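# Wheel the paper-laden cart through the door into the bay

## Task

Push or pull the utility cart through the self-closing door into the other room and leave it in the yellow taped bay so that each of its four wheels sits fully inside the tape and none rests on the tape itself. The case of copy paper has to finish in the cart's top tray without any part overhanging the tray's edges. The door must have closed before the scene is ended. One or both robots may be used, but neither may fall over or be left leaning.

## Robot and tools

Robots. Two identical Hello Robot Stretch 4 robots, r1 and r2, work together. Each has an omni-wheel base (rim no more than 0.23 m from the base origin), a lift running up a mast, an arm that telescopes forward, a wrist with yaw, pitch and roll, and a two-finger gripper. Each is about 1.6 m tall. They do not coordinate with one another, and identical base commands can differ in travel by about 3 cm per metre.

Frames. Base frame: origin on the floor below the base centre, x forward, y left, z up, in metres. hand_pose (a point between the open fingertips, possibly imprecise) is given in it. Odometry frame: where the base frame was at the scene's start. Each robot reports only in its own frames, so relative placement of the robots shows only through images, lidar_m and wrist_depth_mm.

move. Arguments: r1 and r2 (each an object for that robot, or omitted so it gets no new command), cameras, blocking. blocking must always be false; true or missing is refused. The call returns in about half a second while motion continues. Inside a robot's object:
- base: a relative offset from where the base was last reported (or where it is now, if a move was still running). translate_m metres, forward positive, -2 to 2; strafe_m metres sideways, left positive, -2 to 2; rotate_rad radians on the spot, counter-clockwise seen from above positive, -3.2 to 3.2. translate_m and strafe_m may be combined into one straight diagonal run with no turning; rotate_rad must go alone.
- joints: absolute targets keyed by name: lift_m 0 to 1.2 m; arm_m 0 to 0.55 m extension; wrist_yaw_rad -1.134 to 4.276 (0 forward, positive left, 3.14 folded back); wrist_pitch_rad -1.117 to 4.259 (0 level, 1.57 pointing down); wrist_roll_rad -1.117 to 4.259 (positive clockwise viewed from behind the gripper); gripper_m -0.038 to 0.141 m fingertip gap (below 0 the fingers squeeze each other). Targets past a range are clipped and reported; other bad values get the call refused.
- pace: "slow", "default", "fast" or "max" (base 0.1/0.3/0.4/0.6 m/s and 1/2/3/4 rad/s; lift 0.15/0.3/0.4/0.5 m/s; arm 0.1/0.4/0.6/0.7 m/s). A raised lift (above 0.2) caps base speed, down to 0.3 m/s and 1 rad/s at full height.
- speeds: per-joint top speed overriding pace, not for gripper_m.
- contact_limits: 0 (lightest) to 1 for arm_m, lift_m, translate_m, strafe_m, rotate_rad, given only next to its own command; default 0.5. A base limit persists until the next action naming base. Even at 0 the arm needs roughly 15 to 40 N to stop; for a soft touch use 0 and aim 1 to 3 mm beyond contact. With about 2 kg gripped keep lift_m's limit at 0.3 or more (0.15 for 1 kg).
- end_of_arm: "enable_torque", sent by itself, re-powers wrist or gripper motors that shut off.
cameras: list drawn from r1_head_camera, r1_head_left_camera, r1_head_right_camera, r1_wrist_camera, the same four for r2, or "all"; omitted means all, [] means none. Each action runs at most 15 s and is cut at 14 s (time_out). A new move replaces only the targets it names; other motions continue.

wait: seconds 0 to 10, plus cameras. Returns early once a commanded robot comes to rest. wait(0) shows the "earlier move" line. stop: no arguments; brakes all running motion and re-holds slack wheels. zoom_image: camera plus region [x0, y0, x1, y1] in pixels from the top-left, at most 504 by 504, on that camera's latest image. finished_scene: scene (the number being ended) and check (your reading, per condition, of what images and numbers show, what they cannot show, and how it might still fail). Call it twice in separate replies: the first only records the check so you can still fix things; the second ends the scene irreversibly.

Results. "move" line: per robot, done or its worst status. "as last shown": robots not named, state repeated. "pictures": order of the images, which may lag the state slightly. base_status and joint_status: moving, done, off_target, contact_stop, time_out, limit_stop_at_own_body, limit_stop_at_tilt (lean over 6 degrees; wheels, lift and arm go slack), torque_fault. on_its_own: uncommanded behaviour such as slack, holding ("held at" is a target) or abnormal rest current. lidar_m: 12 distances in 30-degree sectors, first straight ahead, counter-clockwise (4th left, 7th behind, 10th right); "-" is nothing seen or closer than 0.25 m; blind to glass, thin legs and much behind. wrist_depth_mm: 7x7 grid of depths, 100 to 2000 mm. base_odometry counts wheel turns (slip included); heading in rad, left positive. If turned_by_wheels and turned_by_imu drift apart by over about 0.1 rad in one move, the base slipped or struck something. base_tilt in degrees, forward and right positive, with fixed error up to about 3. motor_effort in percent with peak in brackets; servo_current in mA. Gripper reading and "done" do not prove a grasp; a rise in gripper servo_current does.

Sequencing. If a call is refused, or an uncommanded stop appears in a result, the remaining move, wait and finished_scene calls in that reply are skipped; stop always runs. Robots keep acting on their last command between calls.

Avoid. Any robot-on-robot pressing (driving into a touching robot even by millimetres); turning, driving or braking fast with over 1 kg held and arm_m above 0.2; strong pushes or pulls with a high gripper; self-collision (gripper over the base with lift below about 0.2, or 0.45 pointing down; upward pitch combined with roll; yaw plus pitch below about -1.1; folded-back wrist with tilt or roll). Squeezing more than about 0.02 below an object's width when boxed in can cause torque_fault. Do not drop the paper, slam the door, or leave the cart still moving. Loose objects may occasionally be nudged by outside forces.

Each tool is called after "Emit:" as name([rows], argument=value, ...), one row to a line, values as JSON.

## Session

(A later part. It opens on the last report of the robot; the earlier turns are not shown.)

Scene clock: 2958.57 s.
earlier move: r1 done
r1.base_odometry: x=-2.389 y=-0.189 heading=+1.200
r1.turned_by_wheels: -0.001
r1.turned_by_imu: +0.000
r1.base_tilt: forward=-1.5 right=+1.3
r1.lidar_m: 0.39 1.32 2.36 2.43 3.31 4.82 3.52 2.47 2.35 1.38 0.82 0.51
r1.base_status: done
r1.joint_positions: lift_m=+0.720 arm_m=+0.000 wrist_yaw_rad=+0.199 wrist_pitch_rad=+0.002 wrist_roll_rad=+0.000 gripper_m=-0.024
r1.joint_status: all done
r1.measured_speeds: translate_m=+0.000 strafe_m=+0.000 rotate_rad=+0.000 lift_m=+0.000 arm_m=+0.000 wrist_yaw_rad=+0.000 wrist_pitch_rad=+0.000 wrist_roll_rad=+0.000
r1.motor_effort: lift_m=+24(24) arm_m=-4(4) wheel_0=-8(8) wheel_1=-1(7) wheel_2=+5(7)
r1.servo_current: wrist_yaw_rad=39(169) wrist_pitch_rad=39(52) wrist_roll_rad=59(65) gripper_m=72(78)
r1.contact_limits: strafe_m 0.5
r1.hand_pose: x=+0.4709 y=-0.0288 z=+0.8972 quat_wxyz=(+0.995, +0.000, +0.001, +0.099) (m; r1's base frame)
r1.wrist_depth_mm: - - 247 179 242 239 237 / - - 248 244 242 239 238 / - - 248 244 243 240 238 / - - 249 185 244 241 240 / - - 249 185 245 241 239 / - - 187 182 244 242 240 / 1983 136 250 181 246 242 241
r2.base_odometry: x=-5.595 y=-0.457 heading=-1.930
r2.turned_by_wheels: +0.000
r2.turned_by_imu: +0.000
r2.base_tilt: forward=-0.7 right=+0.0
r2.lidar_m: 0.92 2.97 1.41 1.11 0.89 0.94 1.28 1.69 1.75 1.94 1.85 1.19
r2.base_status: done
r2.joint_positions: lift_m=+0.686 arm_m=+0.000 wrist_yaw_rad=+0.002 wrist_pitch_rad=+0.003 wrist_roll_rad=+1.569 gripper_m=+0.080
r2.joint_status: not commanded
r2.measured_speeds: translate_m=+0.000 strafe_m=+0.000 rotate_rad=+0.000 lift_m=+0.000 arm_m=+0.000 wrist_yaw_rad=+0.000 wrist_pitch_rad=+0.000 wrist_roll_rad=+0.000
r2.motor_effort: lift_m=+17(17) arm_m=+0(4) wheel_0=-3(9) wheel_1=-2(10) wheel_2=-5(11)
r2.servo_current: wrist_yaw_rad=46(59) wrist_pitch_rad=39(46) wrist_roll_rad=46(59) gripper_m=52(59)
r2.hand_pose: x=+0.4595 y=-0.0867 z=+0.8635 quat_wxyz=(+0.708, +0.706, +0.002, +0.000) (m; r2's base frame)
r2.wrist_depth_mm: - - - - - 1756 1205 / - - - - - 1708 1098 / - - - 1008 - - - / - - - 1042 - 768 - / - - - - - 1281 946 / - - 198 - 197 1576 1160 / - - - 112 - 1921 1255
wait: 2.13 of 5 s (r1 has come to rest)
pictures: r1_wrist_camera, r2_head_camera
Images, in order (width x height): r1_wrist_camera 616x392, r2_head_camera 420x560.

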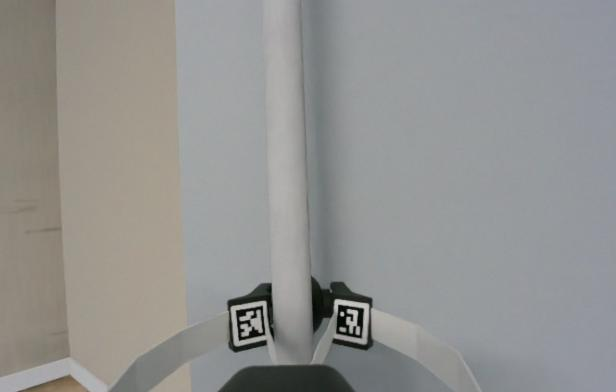

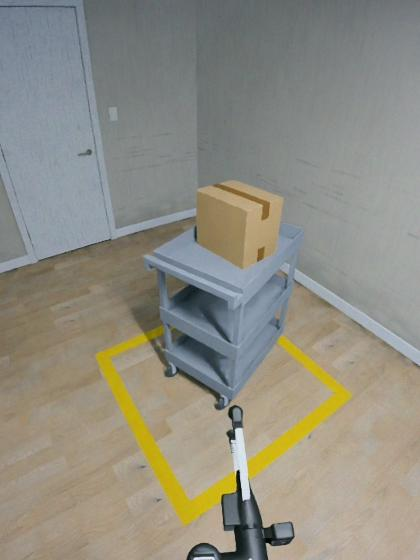

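Emit:
move(blocking=false, r1={"base": {"translate_m": 0.241, "strafe_m": 0.0876}, "joints": {"wrist_yaw_rad": -0.07}, "pace": "slow", "speeds": {"wrist_yaw_rad": 0.1}, "contact_limits": {"strafe_m": 0.5}}, r2={"base": {"translate_m": -0.096, "strafe_m": -0.825}}, cameras=[])

Emit:
wait(seconds=5, cameras=["r1_wrist_camera"])

Emit:
wait(seconds=5, cameras=["r1_wrist_camera", "r2_head_camera", "r2_head_left_camera", "r2_head_right_camera"])

Scene clock: 3028.37 s.
move: r1 moving; r2 moving
r1.base_odometry: x=-2.389 y=-0.176 heading=+1.201
r1.turned_by_wheels: +0.001
r1.turned_by_imu: +0.001
r1.base_tilt: forward=-1.6 right=+1.3
r1.lidar_m: 0.38 1.30 2.32 2.44 3.24 4.84 3.55 2.51 2.38 1.40 0.81 0.52
r1.base_status: translate_m moving; strafe_m moving
r1.joint_positions: lift_m=+0.720 arm_m=+0.000 wrist_yaw_rad=+0.165 wrist_pitch_rad=+0.002 wrist_roll_rad=+0.000 gripper_m=-0.024
r1.joint_status: wrist_yaw_rad moving
r1.measured_speeds: translate_m=+0.048 strafe_m=+0.018 rotate_rad=+0.000 lift_m=+0.000 arm_m=+0.000 wrist_yaw_rad=-0.078 wrist_pitch_rad=+0.000 wrist_roll_rad=+0.000
r1.motor_effort: lift_m=+24(24) arm_m=-4(4) wheel_0=+3(8) wheel_1=+4(5) wheel_2=+2(4)
r1.servo_current: wrist_yaw_rad=124(124) wrist_pitch_rad=46(46) wrist_roll_rad=46(52) gripper_m=65(72)
r1.contact_limits: strafe_m 0.5
r1.hand_pose: x=+0.4697 y=-0.0390 z=+0.8972 quat_wxyz=(+0.997, +0.000, +0.001, +0.082) (m; r1's base frame)
r1.wrist_depth_mm: - - 246 244 242 241 239 / - - 246 243 243 241 240 / - - 247 244 244 242 241 / - - 248 246 244 243 241 / - - 248 246 245 243 241 / 1983 - 209 181 245 243 242 / 1983 140 249 179 246 244 242
r2.base_odometry: x=-5.625 y=-0.441 heading=-1.930
r2.turned_by_wheels: +0.000
r2.turned_by_imu: +0.001
r2.base_tilt: forward=-0.7 right=+0.0
r2.lidar_m: 0.91 3.00 1.41 1.13 0.92 0.95 1.31 1.67 1.75 1.91 1.82 1.25
r2.base_status: translate_m moving; strafe_m moving
r2.joint_positions: lift_m=+0.686 arm_m=+0.000 wrist_yaw_rad=+0.002 wrist_pitch_rad=+0.003 wrist_roll_rad=+1.569 gripper_m=+0.080
r2.joint_status: not commanded
r2.measured_speeds: translate_m=-0.015 strafe_m=-0.133 rotate_rad=-0.006 lift_m=+0.000 arm_m=+0.000 wrist_yaw_rad=+0.000 wrist_pitch_rad=+0.000 wrist_roll_rad=+0.000
r2.motor_effort: lift_m=+17(17) arm_m=-3(4) wheel_0=+6(11) wheel_1=-12(12) wheel_2=+5(7)
r2.servo_current: wrist_yaw_rad=46(52) wrist_pitch_rad=39(46) wrist_roll_rad=46(65) gripper_m=52(59)
r2.hand_pose: x=+0.4595 y=-0.0867 z=+0.8635 quat_wxyz=(+0.708, +0.706, +0.002, +0.000) (m; r2's base frame)
r2.wrist_depth_mm: - - - - - 1808 1229 / - - - - - 1661 1160 / - - - 1025 - 1397 917 / - - - 1008 - 768 - / - - - - - 1182 917 / - - 198 - 198 1618 1182 / - - - 112 - 1983 1229
pictures: none
No camera images: "cameras" was empty.

Scene clock: 3031.67 s.
earlier move: r1 done; r2 moving
r1.base_odometry: x=-2.384 y=+0.067 heading=+1.201
r1.turned_by_wheels: -0.001
r1.turned_by_imu: +0.002
r1.base_tilt: forward=-1.5 right=+1.3
r1.lidar_m: 0.40 1.08 2.17 2.26 3.05 5.00 3.72 2.68 2.54 1.14 0.60 0.45
r1.base_status: done
r1.joint_positions: lift_m=+0.720 arm_m=+0.000 wrist_yaw_rad=-0.062 wrist_pitch_rad=+0.002 wrist_roll_rad=+0.000 gripper_m=-0.024
r1.joint_status: all done
r1.measured_speeds: translate_m=+0.000 strafe_m=+0.000 rotate_rad=+0.000 lift_m=+0.000 arm_m=+0.000 wrist_yaw_rad=+0.000 wrist_pitch_rad=+0.000 wrist_roll_rad=+0.000
r1.motor_effort: lift_m=+24(24) arm_m=-4(4) wheel_0=-4(11) wheel_1=+1(8) wheel_2=+7(8)
r1.servo_current: wrist_yaw_rad=65(221) wrist_pitch_rad=39(52) wrist_roll_rad=52(65) gripper_m=72(72)
r1.contact_limits: strafe_m 0.5
r1.hand_pose: x=+0.4533 y=-0.1051 z=+0.8972 quat_wxyz=(+1.000, +0.000, +0.001, -0.031) (m; r1's base frame)
r1.wrist_depth_mm: - - 248 179 242 239 236 / - - 248 243 242 239 237 / - - 249 245 243 240 238 / - - 249 186 243 240 238 / - - 249 245 244 241 239 / - - 187 182 243 242 239 / - 136 250 181 245 242 240
r2.base_odometry: x=-6.333 y=-0.077 heading=-1.930
r2.turned_by_wheels: +0.000
r2.turned_by_imu: +0.000
r2.base_tilt: forward=-0.7 right=+0.1
r2.lidar_m: 1.47 1.21 2.28 1.63 1.54 1.62 1.23 1.17 1.24 1.24 1.19 1.24
r2.base_status: translate_m moving; strafe_m moving
r2.joint_positions: lift_m=+0.686 arm_m=+0.000 wrist_yaw_rad=+0.002 wrist_pitch_rad=+0.003 wrist_roll_rad=+1.569 gripper_m=+0.080
r2.joint_status: not commanded
r2.measured_speeds: translate_m=-0.002 strafe_m=-0.022 rotate_rad=-0.001 lift_m=+0.000 arm_m=+0.000 wrist_yaw_rad=+0.000 wrist_pitch_rad=+0.000 wrist_roll_rad=+0.000
r2.motor_effort: lift_m=+17(17) arm_m=-3(4) wheel_0=+1(14) wheel_1=-2(12) wheel_2=+7(8)
r2.servo_current: wrist_yaw_rad=46(65) wrist_pitch_rad=39(46) wrist_roll_rad=52(65) gripper_m=52(59)
r2.hand_pose: x=+0.4595 y=-0.0867 z=+0.8635 quat_wxyz=(+0.708, +0.706, +0.002, +0.000) (m; r2's base frame)
r2.wrist_depth_mm: - - - - - - 1118 / - - - - - - 1229 / - - - - - 1576 1229 / - - - - - 1756 1229 / - - - - - 1863 1205 / - - 198 - 195 1576 1255 / - - - 112 - - 1229
wait: 3.30 of 5 s (r1 has come to rest)
pictures: r1_wrist_camera
Images, in order (width x height): r1_wrist_camera 616x392.

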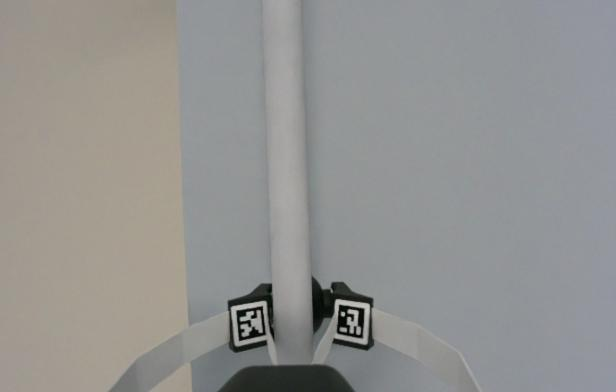

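Scene clock: 3032.03 s.
earlier move: r2 done
r1.base_odometry: x=-2.384 y=+0.067 heading=+1.201
r1.turned_by_wheels: +0.000
r1.turned_by_imu: +0.000
r1.base_tilt: forward=-1.5 right=+1.3
r1.lidar_m: 0.40 1.09 2.17 2.25 3.04 4.99 3.72 2.66 2.54 1.14 0.62 0.46
r1.base_status: done
r1.joint_positions: lift_m=+0.720 arm_m=+0.000 wrist_yaw_rad=-0.062 wrist_pitch_rad=+0.002 wrist_roll_rad=+0.000 gripper_m=-0.024
r1.joint_status: all done
r1.measured_speeds: translate_m=+0.000 strafe_m=+0.000 rotate_rad=+0.000 lift_m=+0.000 arm_m=+0.000 wrist_yaw_rad=+0.000 wrist_pitch_rad=+0.000 wrist_roll_rad=+0.000
r1.motor_effort: lift_m=+24(24) arm_m=-3(4) wheel_0=-4(11) wheel_1=+1(8) wheel_2=+7(8)
r1.servo_current: wrist_yaw_rad=52(221) wrist_pitch_rad=39(52) wrist_roll_rad=59(65) gripper_m=72(72)
r1.contact_limits: strafe_m 0.5
r1.hand_pose: x=+0.4533 y=-0.1051 z=+0.8972 quat_wxyz=(+1.000, +0.000, +0.001, -0.031) (m; r1's base frame)
r1.wrist_depth_mm: - - 248 179 242 238 236 / - - 248 244 243 239 237 / - - 249 244 243 240 238 / - - 249 186 244 240 238 / - - 250 246 243 241 238 / - - 187 182 244 241 239 / - 136 251 181 245 241 239
r2.base_odometry: x=-6.333 y=-0.077 heading=-1.930
r2.turned_by_wheels: +0.000
r2.turned_by_imu: +0.000
r2.base_tilt: forward=-0.7 right=+0.1
r2.lidar_m: 1.46 1.21 2.24 1.61 1.53 1.61 1.25 1.19 1.23 1.28 1.19 1.24
r2.base_status: done
r2.joint_positions: lift_m=+0.686 arm_m=+0.000 wrist_yaw_rad=+0.002 wrist_pitch_rad=+0.003 wrist_roll_rad=+1.569 gripper_m=+0.080
r2.joint_status: not commanded
r2.measured_speeds: translate_m=+0.000 strafe_m=+0.000 rotate_rad=+0.000 lift_m=+0.000 arm_m=+0.000 wrist_yaw_rad=+0.000 wrist_pitch_rad=+0.000 wrist_roll_rad=+0.000
r2.motor_effort: lift_m=+17(17) arm_m=-3(4) wheel_0=+2(14) wheel_1=-2(12) wheel_2=+6(8)
r2.servo_current: wrist_yaw_rad=52(65) wrist_pitch_rad=39(46) wrist_roll_rad=46(65) gripper_m=46(59)
r2.hand_pose: x=+0.4595 y=-0.0867 z=+0.8635 quat_wxyz=(+0.708, +0.706, +0.002, +0.000) (m; r2's base frame)
r2.wrist_depth_mm: - - - - - - 1138 / - - - - - - 1205 / - - - - - 1537 1229 / - - - - - 1808 1229 / - - - - - 1808 1229 / - - 198 - 195 1537 1229 / - - - 112 - - 1229
wait: 0.37 of 5 s (r2 has come to rest)
pictures: r1_wrist_camera, r2_head_camera, r2_head_left_camera, r2_head_right_camera
Images, in order (width x height): r1_wrist_camera 616x392, r2_head_camera 420x560, r2_head_left_camera 420x672, r2_head_right_camera 420x672.

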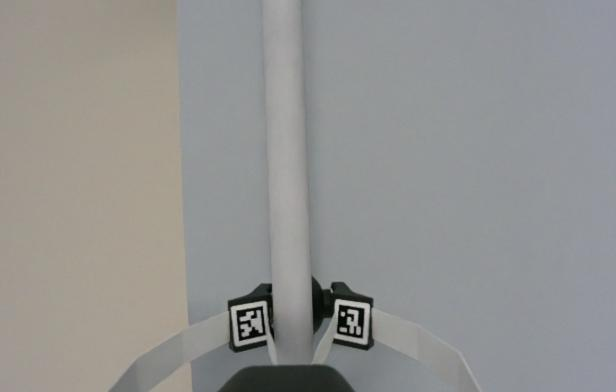

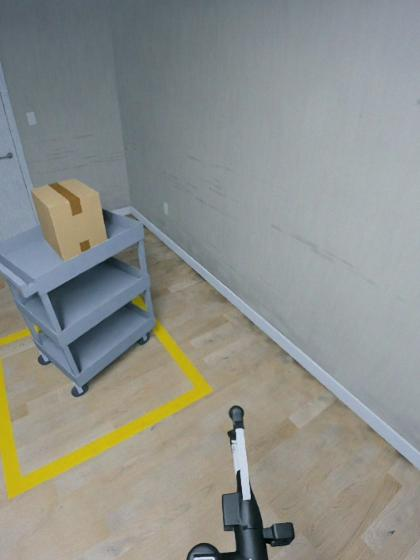

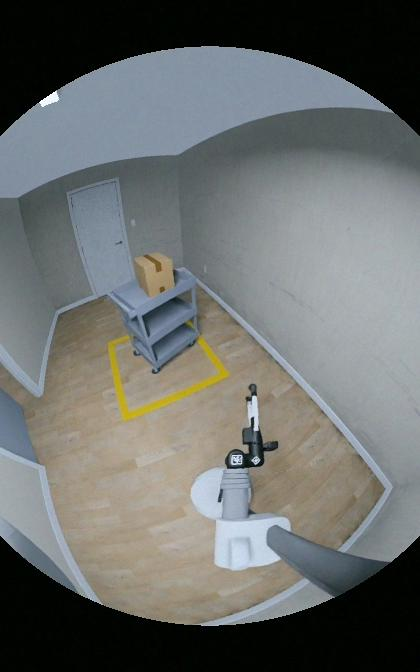

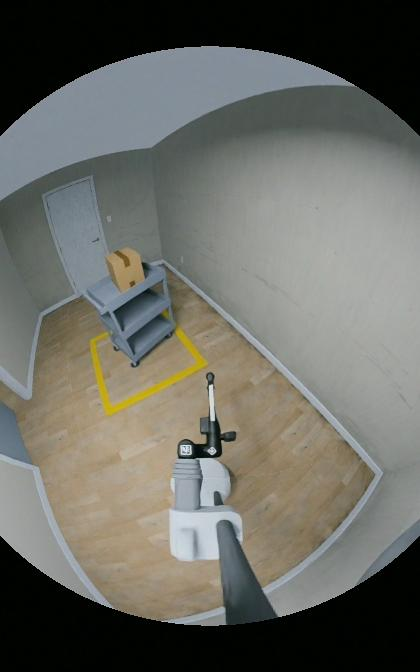

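Emit:
move(blocking=false, cameras=["r2_head_camera", "r2_head_left_camera"])

Emit:
zoom_image(camera="r2_head_camera", region=[0, 260, 240, 430])

Scene clock: 3057.70 s.
r1.base_odometry: x=-2.384 y=+0.067 heading=+1.201
r1.turned_by_wheels: +0.000
r1.turned_by_imu: +0.000
r1.base_tilt: forward=-1.5 right=+1.3
r1.lidar_m: 0.39 1.05 2.17 2.23 3.04 4.99 3.72 2.69 2.54 1.14 0.60 0.47
r1.base_status: done
r1.joint_positions: lift_m=+0.720 arm_m=+0.000 wrist_yaw_rad=-0.062 wrist_pitch_rad=+0.002 wrist_roll_rad=+0.000 gripper_m=-0.024
r1.joint_status: all done
r1.measured_speeds: translate_m=+0.000 strafe_m=+0.000 rotate_rad=+0.000 lift_m=+0.000 arm_m=+0.000 wrist_yaw_rad=+0.000 wrist_pitch_rad=+0.000 wrist_roll_rad=+0.000
r1.motor_effort: lift_m=+24(24) arm_m=-4(4) wheel_0=-4(11) wheel_1=+1(8) wheel_2=+7(8)
r1.servo_current: wrist_yaw_rad=52(221) wrist_pitch_rad=39(52) wrist_roll_rad=46(65) gripper_m=59(72)
r1.contact_limits: strafe_m 0.5
r1.hand_pose: x=+0.4533 y=-0.1051 z=+0.8972 quat_wxyz=(+1.000, +0.000, +0.001, -0.031) (m; r1's base frame)
r1.wrist_depth_mm: - - 248 179 241 238 236 / - - 248 244 242 239 237 / - - 248 244 242 240 238 / - - 250 186 244 240 238 / - - 250 245 243 241 239 / - - 187 182 243 241 239 / - 136 250 181 245 242 240
r2.base_odometry: x=-6.333 y=-0.077 heading=-1.930
r2.turned_by_wheels: +0.000
r2.turned_by_imu: +0.000
r2.base_tilt: forward=-0.7 right=+0.1
r2.lidar_m: 1.42 1.19 2.24 1.63 1.51 1.62 1.26 1.18 1.24 1.29 1.20 1.25
r2.base_status: done
r2.joint_positions: lift_m=+0.686 arm_m=+0.000 wrist_yaw_rad=+0.002 wrist_pitch_rad=+0.003 wrist_roll_rad=+1.569 gripper_m=+0.080
r2.joint_status: not commanded
r2.measured_speeds: translate_m=+0.000 strafe_m=+0.000 rotate_rad=+0.000 lift_m=+0.000 arm_m=+0.000 wrist_yaw_rad=+0.000 wrist_pitch_rad=+0.000 wrist_roll_rad=+0.000
r2.motor_effort: lift_m=+17(17) arm_m=-3(4) wheel_0=+2(14) wheel_1=-2(12) wheel_2=+6(8)
r2.servo_current: wrist_yaw_rad=33(65) wrist_pitch_rad=46(46) wrist_roll_rad=52(65) gripper_m=59(59)
r2.hand_pose: x=+0.4595 y=-0.0867 z=+0.8635 quat_wxyz=(+0.708, +0.706, +0.002, +0.000) (m; r2's base frame)
r2.wrist_depth_mm: - - - - - - 1118 / - - - - - - 1229 / - - - - - 1576 1255 / - - - - - 1808 1255 / - - - - - 1756 1229 / - - 198 - 195 1576 1255 / - - - 112 - - 1229
pictures: r2_head_camera, r2_head_left_camera
Images, in order (width x height): r2_head_camera 420x560, r2_head_left_camera 420x672.

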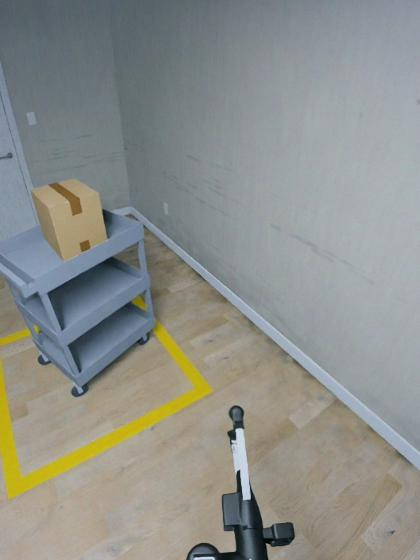

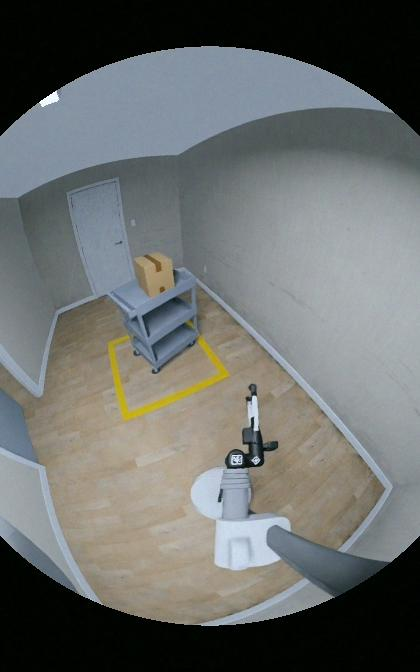

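Scaled by 2.100 from the camera's 420x560 image, which has a finer 1200x1600 frame.

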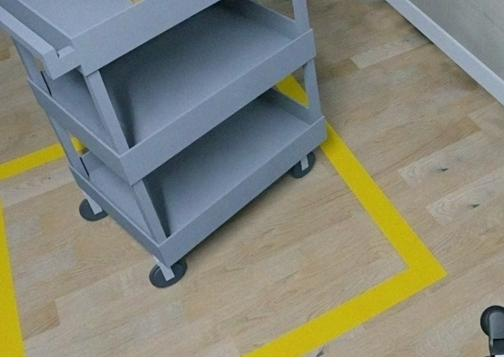

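Emit:
zoom_image(camera="r2_head_camera", region=[115, 300, 215, 400])

Emit:
zoom_image(camera="r2_head_left_camera", region=[90, 240, 250, 430])

Scaled by 5.040 from the camera's 420x560 image, which has a finer 1200x1600 frame.

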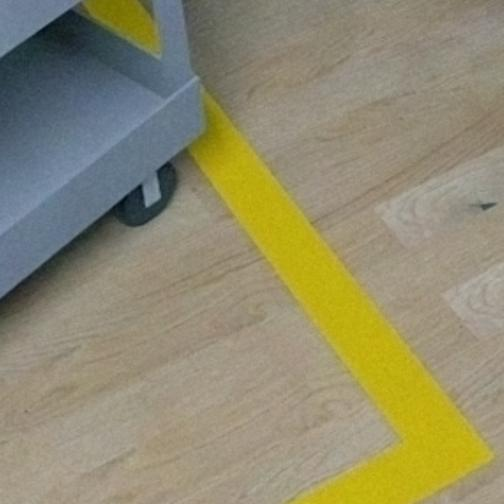

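Scaled by 2.653 from the camera's 420x672 image, which has a finer 600x960 frame.

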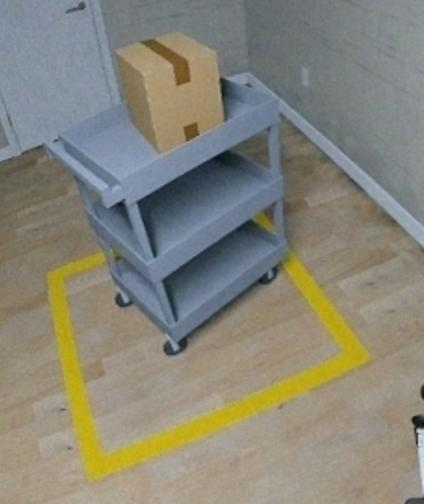

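Emit:
zoom_image(camera="r2_head_camera", region=[0, 300, 100, 400])

Scaled by 5.040 from the camera's 420x560 image, which has a finer 1200x1600 frame.

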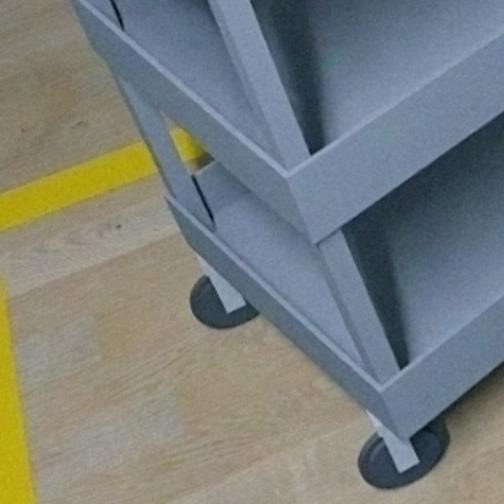

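Emit:
move(blocking=false, r1={"base": {"translate_m": 0.2586, "strafe_m": 0.0514}, "joints": {"wrist_yaw_rad": -0.328}, "speeds": {"wrist_yaw_rad": 0.1}, "pace": "slow", "contact_limits": {"strafe_m": 0.5}}, cameras=[])

Emit:
wait(seconds=6, cameras=["r1_head_camera", "r1_wrist_camera"])

Scene clock: 3139.00 s.
move: r1 moving
r1.base_odometry: x=-2.382 y=+0.080 heading=+1.201
r1.turned_by_wheels: +0.001
r1.turned_by_imu: +0.001
r1.base_tilt: forward=-1.6 right=+1.2
r1.lidar_m: 0.38 1.11 2.11 2.21 3.02 5.01 3.75 2.68 2.54 1.15 0.61 0.38
r1.base_status: translate_m moving; strafe_m moving
r1.joint_positions: lift_m=+0.720 arm_m=+0.000 wrist_yaw_rad=-0.098 wrist_pitch_rad=+0.002 wrist_roll_rad=+0.000 gripper_m=-0.024
r1.joint_status: wrist_yaw_rad moving
r1.measured_speeds: translate_m=+0.048 strafe_m=+0.009 rotate_rad=+0.002 lift_m=+0.000 arm_m=+0.000 wrist_yaw_rad=-0.089 wrist_pitch_rad=+0.000 wrist_roll_rad=+0.000
r1.motor_effort: lift_m=+24(24) arm_m=-4(4) wheel_0=+1(5) wheel_1=+3(4) wheel_2=+2(7)
r1.servo_current: wrist_yaw_rad=104(124) wrist_pitch_rad=52(52) wrist_roll_rad=52(65) gripper_m=65(72)
r1.contact_limits: strafe_m 0.5
r1.hand_pose: x=+0.4493 y=-0.1153 z=+0.8972 quat_wxyz=(+0.999, +0.000, +0.001, -0.049) (m; r1's base frame)
r1.wrist_depth_mm: - - 247 244 242 240 238 / - - 248 244 243 240 239 / - - 248 245 245 242 240 / - - 248 245 244 242 240 / - - 249 246 245 243 241 / - - 210 182 245 243 242 / - 140 250 183 246 243 242
r2.base_odometry: x=-6.333 y=-0.077 heading=-1.930
r2.turned_by_wheels: +0.000
r2.turned_by_imu: +0.000
r2.base_tilt: forward=-0.7 right=+0.1
r2.lidar_m: 1.43 1.21 2.26 1.60 1.53 1.62 1.26 1.19 1.25 1.25 1.19 1.24
r2.base_status: not commanded
r2.joint_positions: lift_m=+0.686 arm_m=+0.000 wrist_yaw_rad=+0.002 wrist_pitch_rad=+0.003 wrist_roll_rad=+1.569 gripper_m=+0.080
r2.joint_status: not commanded
r2.measured_speeds: translate_m=+0.000 strafe_m=+0.000 rotate_rad=+0.000 lift_m=+0.000 arm_m=+0.000 wrist_yaw_rad=+0.000 wrist_pitch_rad=+0.000 wrist_roll_rad=+0.000
r2.motor_effort: lift_m=+17(17) arm_m=-4(4) wheel_0=+2(2) wheel_1=-2(3) wheel_2=+6(6)
r2.servo_current: wrist_yaw_rad=59(59) wrist_pitch_rad=39(52) wrist_roll_rad=52(52) gripper_m=46(59)
r2.hand_pose: x=+0.4595 y=-0.0867 z=+0.8635 quat_wxyz=(+0.708, +0.706, +0.002, +0.000) (m; r2's base frame)
r2.wrist_depth_mm: - - - - - - 1118 / - - - - - - 1229 / - - - - - 1576 1229 / - - - - - 1808 1255 / - - - - - 1863 1255 / - - 198 - 195 1576 1229 / - - - 112 - - 1229
pictures: none
No camera images: "cameras" was empty.

Scene clock: 3142.40 s.
earlier move: r1 done
r1.base_odometry: x=-2.338 y=+0.327 heading=+1.200
r1.turned_by_wheels: -0.002
r1.turned_by_imu: -0.001
r1.base_tilt: forward=-1.5 right=+1.3
r1.lidar_m: 0.59 0.81 1.97 2.08 2.78 5.20 3.99 2.87 2.51 0.77 0.49 0.38
r1.base_status: done
r1.joint_positions: lift_m=+0.720 arm_m=+0.000 wrist_yaw_rad=-0.330 wrist_pitch_rad=+0.002 wrist_roll_rad=+0.000 gripper_m=-0.024
r1.joint_status: all done
r1.measured_speeds: translate_m=+0.000 strafe_m=+0.000 rotate_rad=+0.000 lift_m=+0.000 arm_m=+0.000 wrist_yaw_rad=+0.000 wrist_pitch_rad=+0.000 wrist_roll_rad=+0.000
r1.motor_effort: lift_m=+24(24) arm_m=-3(4) wheel_0=-12(12) wheel_1=+1(6) wheel_2=-1(7)
r1.servo_current: wrist_yaw_rad=59(143) wrist_pitch_rad=46(52) wrist_roll_rad=52(72) gripper_m=72(72)
r1.contact_limits: strafe_m 0.5
r1.hand_pose: x=+0.4155 y=-0.1760 z=+0.8972 quat_wxyz=(+0.986, +0.000, +0.001, -0.164) (m; r1's base frame)
r1.wrist_depth_mm: - 384 243 244 245 246 247 / - 384 244 244 246 246 247 / - 384 245 245 246 248 249 / - 389 245 245 247 248 249 / - 387 246 246 248 248 249 / - 387 246 185 248 249 250 / - 384 179 179 249 249 251
r2.base_odometry: x=-6.333 y=-0.077 heading=-1.930
r2.turned_by_wheels: +0.000
r2.turned_by_imu: +0.000
r2.base_tilt: forward=-0.7 right=+0.1
r2.lidar_m: 1.47 1.20 2.26 1.62 1.53 1.62 1.27 1.18 1.20 1.26 1.19 1.24
r2.base_status: not commanded
r2.joint_positions: lift_m=+0.686 arm_m=+0.000 wrist_yaw_rad=+0.002 wrist_pitch_rad=+0.003 wrist_roll_rad=+1.569 gripper_m=+0.080
r2.joint_status: not commanded
r2.measured_speeds: translate_m=+0.000 strafe_m=+0.000 rotate_rad=+0.000 lift_m=+0.000 arm_m=+0.000 wrist_yaw_rad=+0.000 wrist_pitch_rad=+0.000 wrist_roll_rad=+0.000
r2.motor_effort: lift_m=+17(17) arm_m=-3(4) wheel_0=+2(3) wheel_1=-2(3) wheel_2=+6(7)
r2.servo_current: wrist_yaw_rad=52(59) wrist_pitch_rad=46(52) wrist_roll_rad=46(65) gripper_m=52(59)
r2.hand_pose: x=+0.4595 y=-0.0867 z=+0.8635 quat_wxyz=(+0.708, +0.706, +0.002, +0.000) (m; r2's base frame)
r2.wrist_depth_mm: - - - - - - 1138 / - - - - - - 1205 / - - - - - 1537 1255 / - - - - - 1808 1255 / - - - - - 1808 1229 / - - 198 - 196 1618 1205 / - - - 112 - - 1205
wait: 3.40 of 6 s (r1 has come to rest)
pictures: r1_head_camera, r1_wrist_camera
Images, in order (width x height): r1_head_camera 420x560, r1_wrist_camera 616x392.

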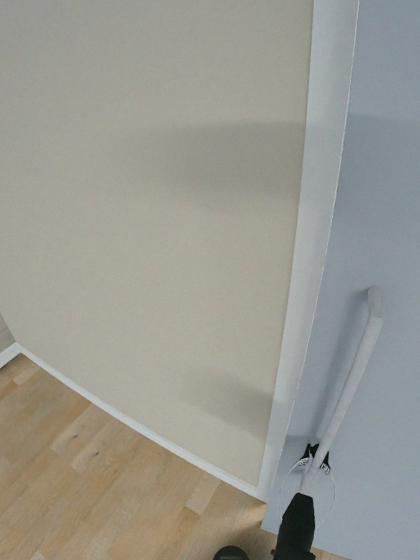

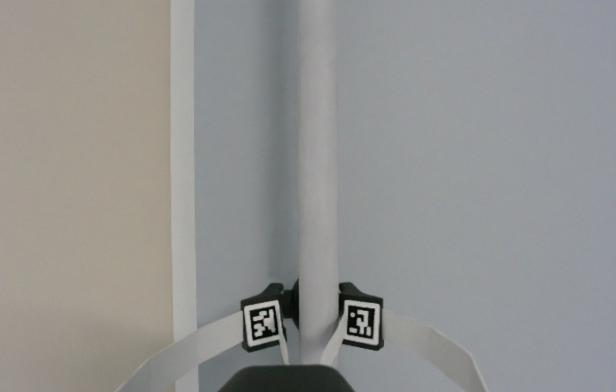

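Emit:
move(blocking=false, r1={"base": {"translate_m": 0.132, "strafe_m": -0.002}, "joints": {"wrist_yaw_rad": -0.468}, "speeds": {"wrist_yaw_rad": 0.1}, "pace": "slow", "contact_limits": {"strafe_m": 0.4}}, cameras=[])

Emit:
wait(seconds=4, cameras=["r1_head_camera", "r1_wrist_camera"])

Scene clock: 3151.77 s.
move: r1 moving
r1.base_odometry: x=-2.333 y=+0.339 heading=+1.199
r1.turned_by_wheels: +0.000
r1.turned_by_imu: -0.001
r1.base_tilt: forward=-1.5 right=+1.3
r1.lidar_m: 0.56 0.80 1.98 2.09 2.80 5.21 4.03 2.86 2.46 0.77 0.47 0.37
r1.base_status: translate_m moving; strafe_m moving
r1.joint_positions: lift_m=+0.720 arm_m=+0.000 wrist_yaw_rad=-0.371 wrist_pitch_rad=+0.002 wrist_roll_rad=+0.000 gripper_m=-0.024
r1.joint_status: wrist_yaw_rad moving
r1.measured_speeds: translate_m=+0.048 strafe_m=+0.000 rotate_rad=+0.001 lift_m=+0.000 arm_m=+0.000 wrist_yaw_rad=-0.098 wrist_pitch_rad=+0.000 wrist_roll_rad=+0.000
r1.motor_effort: lift_m=+24(24) arm_m=-4(4) wheel_0=-4(13) wheel_1=+4(5) wheel_2=-3(4)
r1.servo_current: wrist_yaw_rad=52(78) wrist_pitch_rad=46(46) wrist_roll_rad=52(59) gripper_m=59(72)
r1.contact_limits: strafe_m 0.4
r1.hand_pose: x=+0.4081 y=-0.1859 z=+0.8972 quat_wxyz=(+0.983, +0.000, +0.001, -0.184) (m; r1's base frame)
r1.wrist_depth_mm: 379 373 243 243 247 249 252 / 382 375 243 244 247 250 251 / 382 373 244 180 247 250 252 / 384 375 244 244 249 251 253 / 384 375 244 181 249 251 253 / 384 375 244 182 249 252 253 / 387 377 245 182 249 253 254
r2.base_odometry: x=-6.333 y=-0.077 heading=-1.930
r2.turned_by_wheels: +0.000
r2.turned_by_imu: +0.000
r2.base_tilt: forward=-0.7 right=+0.1
r2.lidar_m: 1.44 1.21 2.27 1.63 1.53 1.61 1.24 1.20 1.22 1.25 1.19 1.25
r2.base_status: not commanded
r2.joint_positions: lift_m=+0.686 arm_m=+0.000 wrist_yaw_rad=+0.002 wrist_pitch_rad=+0.003 wrist_roll_rad=+1.569 gripper_m=+0.080
r2.joint_status: not commanded
r2.measured_speeds: translate_m=+0.000 strafe_m=+0.000 rotate_rad=+0.000 lift_m=+0.000 arm_m=+0.000 wrist_yaw_rad=+0.000 wrist_pitch_rad=+0.000 wrist_roll_rad=+0.000
r2.motor_effort: lift_m=+17(17) arm_m=-4(4) wheel_0=+2(2) wheel_1=-2(3) wheel_2=+6(6)
r2.servo_current: wrist_yaw_rad=33(72) wrist_pitch_rad=39(46) wrist_roll_rad=39(52) gripper_m=52(59)
r2.hand_pose: x=+0.4595 y=-0.0867 z=+0.8635 quat_wxyz=(+0.708, +0.706, +0.002, +0.000) (m; r2's base frame)
r2.wrist_depth_mm: - - - - - - 1098 / - - - - - - 1205 / - - - - - 1576 1229 / - - - - - 1808 1205 / - - - - - 1808 1255 / - - 198 - 195 1537 1255 / - - - 112 - - 1255
pictures: none
No camera images: "cameras" was empty.

Scene clock: 3154.03 s.
earlier move: r1 done
r1.base_odometry: x=-2.288 y=+0.449 heading=+1.198
r1.turned_by_wheels: -0.001
r1.turned_by_imu: -0.003
r1.base_tilt: forward=-1.6 right=+1.3
r1.lidar_m: 0.45 0.65 1.64 1.98 2.75 5.31 4.10 2.93 2.06 0.64 0.47 0.35
r1.base_status: done
r1.joint_positions: lift_m=+0.720 arm_m=+0.000 wrist_yaw_rad=-0.475 wrist_pitch_rad=+0.002 wrist_roll_rad=+0.000 gripper_m=-0.024
r1.joint_status: all done
r1.measured_speeds: translate_m=+0.000 strafe_m=+0.000 rotate_rad=+0.000 lift_m=+0.000 arm_m=+0.000 wrist_yaw_rad=+0.000 wrist_pitch_rad=+0.000 wrist_roll_rad=+0.000
r1.motor_effort: lift_m=+24(24) arm_m=-4(4) wheel_0=-17(17) wheel_1=+1(6) wheel_2=-5(9)
r1.servo_current: wrist_yaw_rad=39(78) wrist_pitch_rad=33(52) wrist_roll_rad=52(65) gripper_m=59(78)
r1.contact_limits: strafe_m 0.4
r1.hand_pose: x=+0.3875 y=-0.2095 z=+0.8972 quat_wxyz=(+0.972, +0.000, +0.001, -0.235) (m; r1's base frame)
r1.wrist_depth_mm: 252 240 241 242 245 249 252 / 252 241 242 243 247 249 252 / 253 242 242 181 246 250 252 / 253 242 243 182 248 250 254 / 254 243 244 183 247 252 253 / 254 243 243 183 184 251 254 / 255 244 163 185 249 252 255
r2.base_odometry: x=-6.333 y=-0.077 heading=-1.930
r2.turned_by_wheels: +0.000
r2.turned_by_imu: +0.000
r2.base_tilt: forward=-0.7 right=+0.0
r2.lidar_m: 1.44 1.22 2.29 1.62 1.54 1.60 1.24 1.18 1.21 1.26 1.18 1.25
r2.base_status: not commanded
r2.joint_positions: lift_m=+0.686 arm_m=+0.000 wrist_yaw_rad=+0.002 wrist_pitch_rad=+0.003 wrist_roll_rad=+1.569 gripper_m=+0.080
r2.joint_status: not commanded
r2.measured_speeds: translate_m=+0.000 strafe_m=+0.000 rotate_rad=+0.000 lift_m=+0.000 arm_m=+0.000 wrist_yaw_rad=+0.000 wrist_pitch_rad=+0.000 wrist_roll_rad=+0.000
r2.motor_effort: lift_m=+17(17) arm_m=-4(4) wheel_0=+2(3) wheel_1=-2(3) wheel_2=+6(6)
r2.servo_current: wrist_yaw_rad=46(72) wrist_pitch_rad=46(46) wrist_roll_rad=46(59) gripper_m=52(59)
r2.hand_pose: x=+0.4595 y=-0.0867 z=+0.8635 quat_wxyz=(+0.708, +0.706, +0.002, +0.000) (m; r2's base frame)
r2.wrist_depth_mm: - - - - - - 1098 / - - - - - - 1205 / - - - - - 1576 1205 / - - - - - 1808 1229 / - - - - - 1756 1229 / - - 198 - 195 1576 1255 / - - - 112 - - 1205
wait: 2.27 of 4 s (r1 has come to rest)
pictures: r1_head_camera, r1_wrist_camera
Images, in order (width x height): r1_head_camera 420x560, r1_wrist_camera 616x392.

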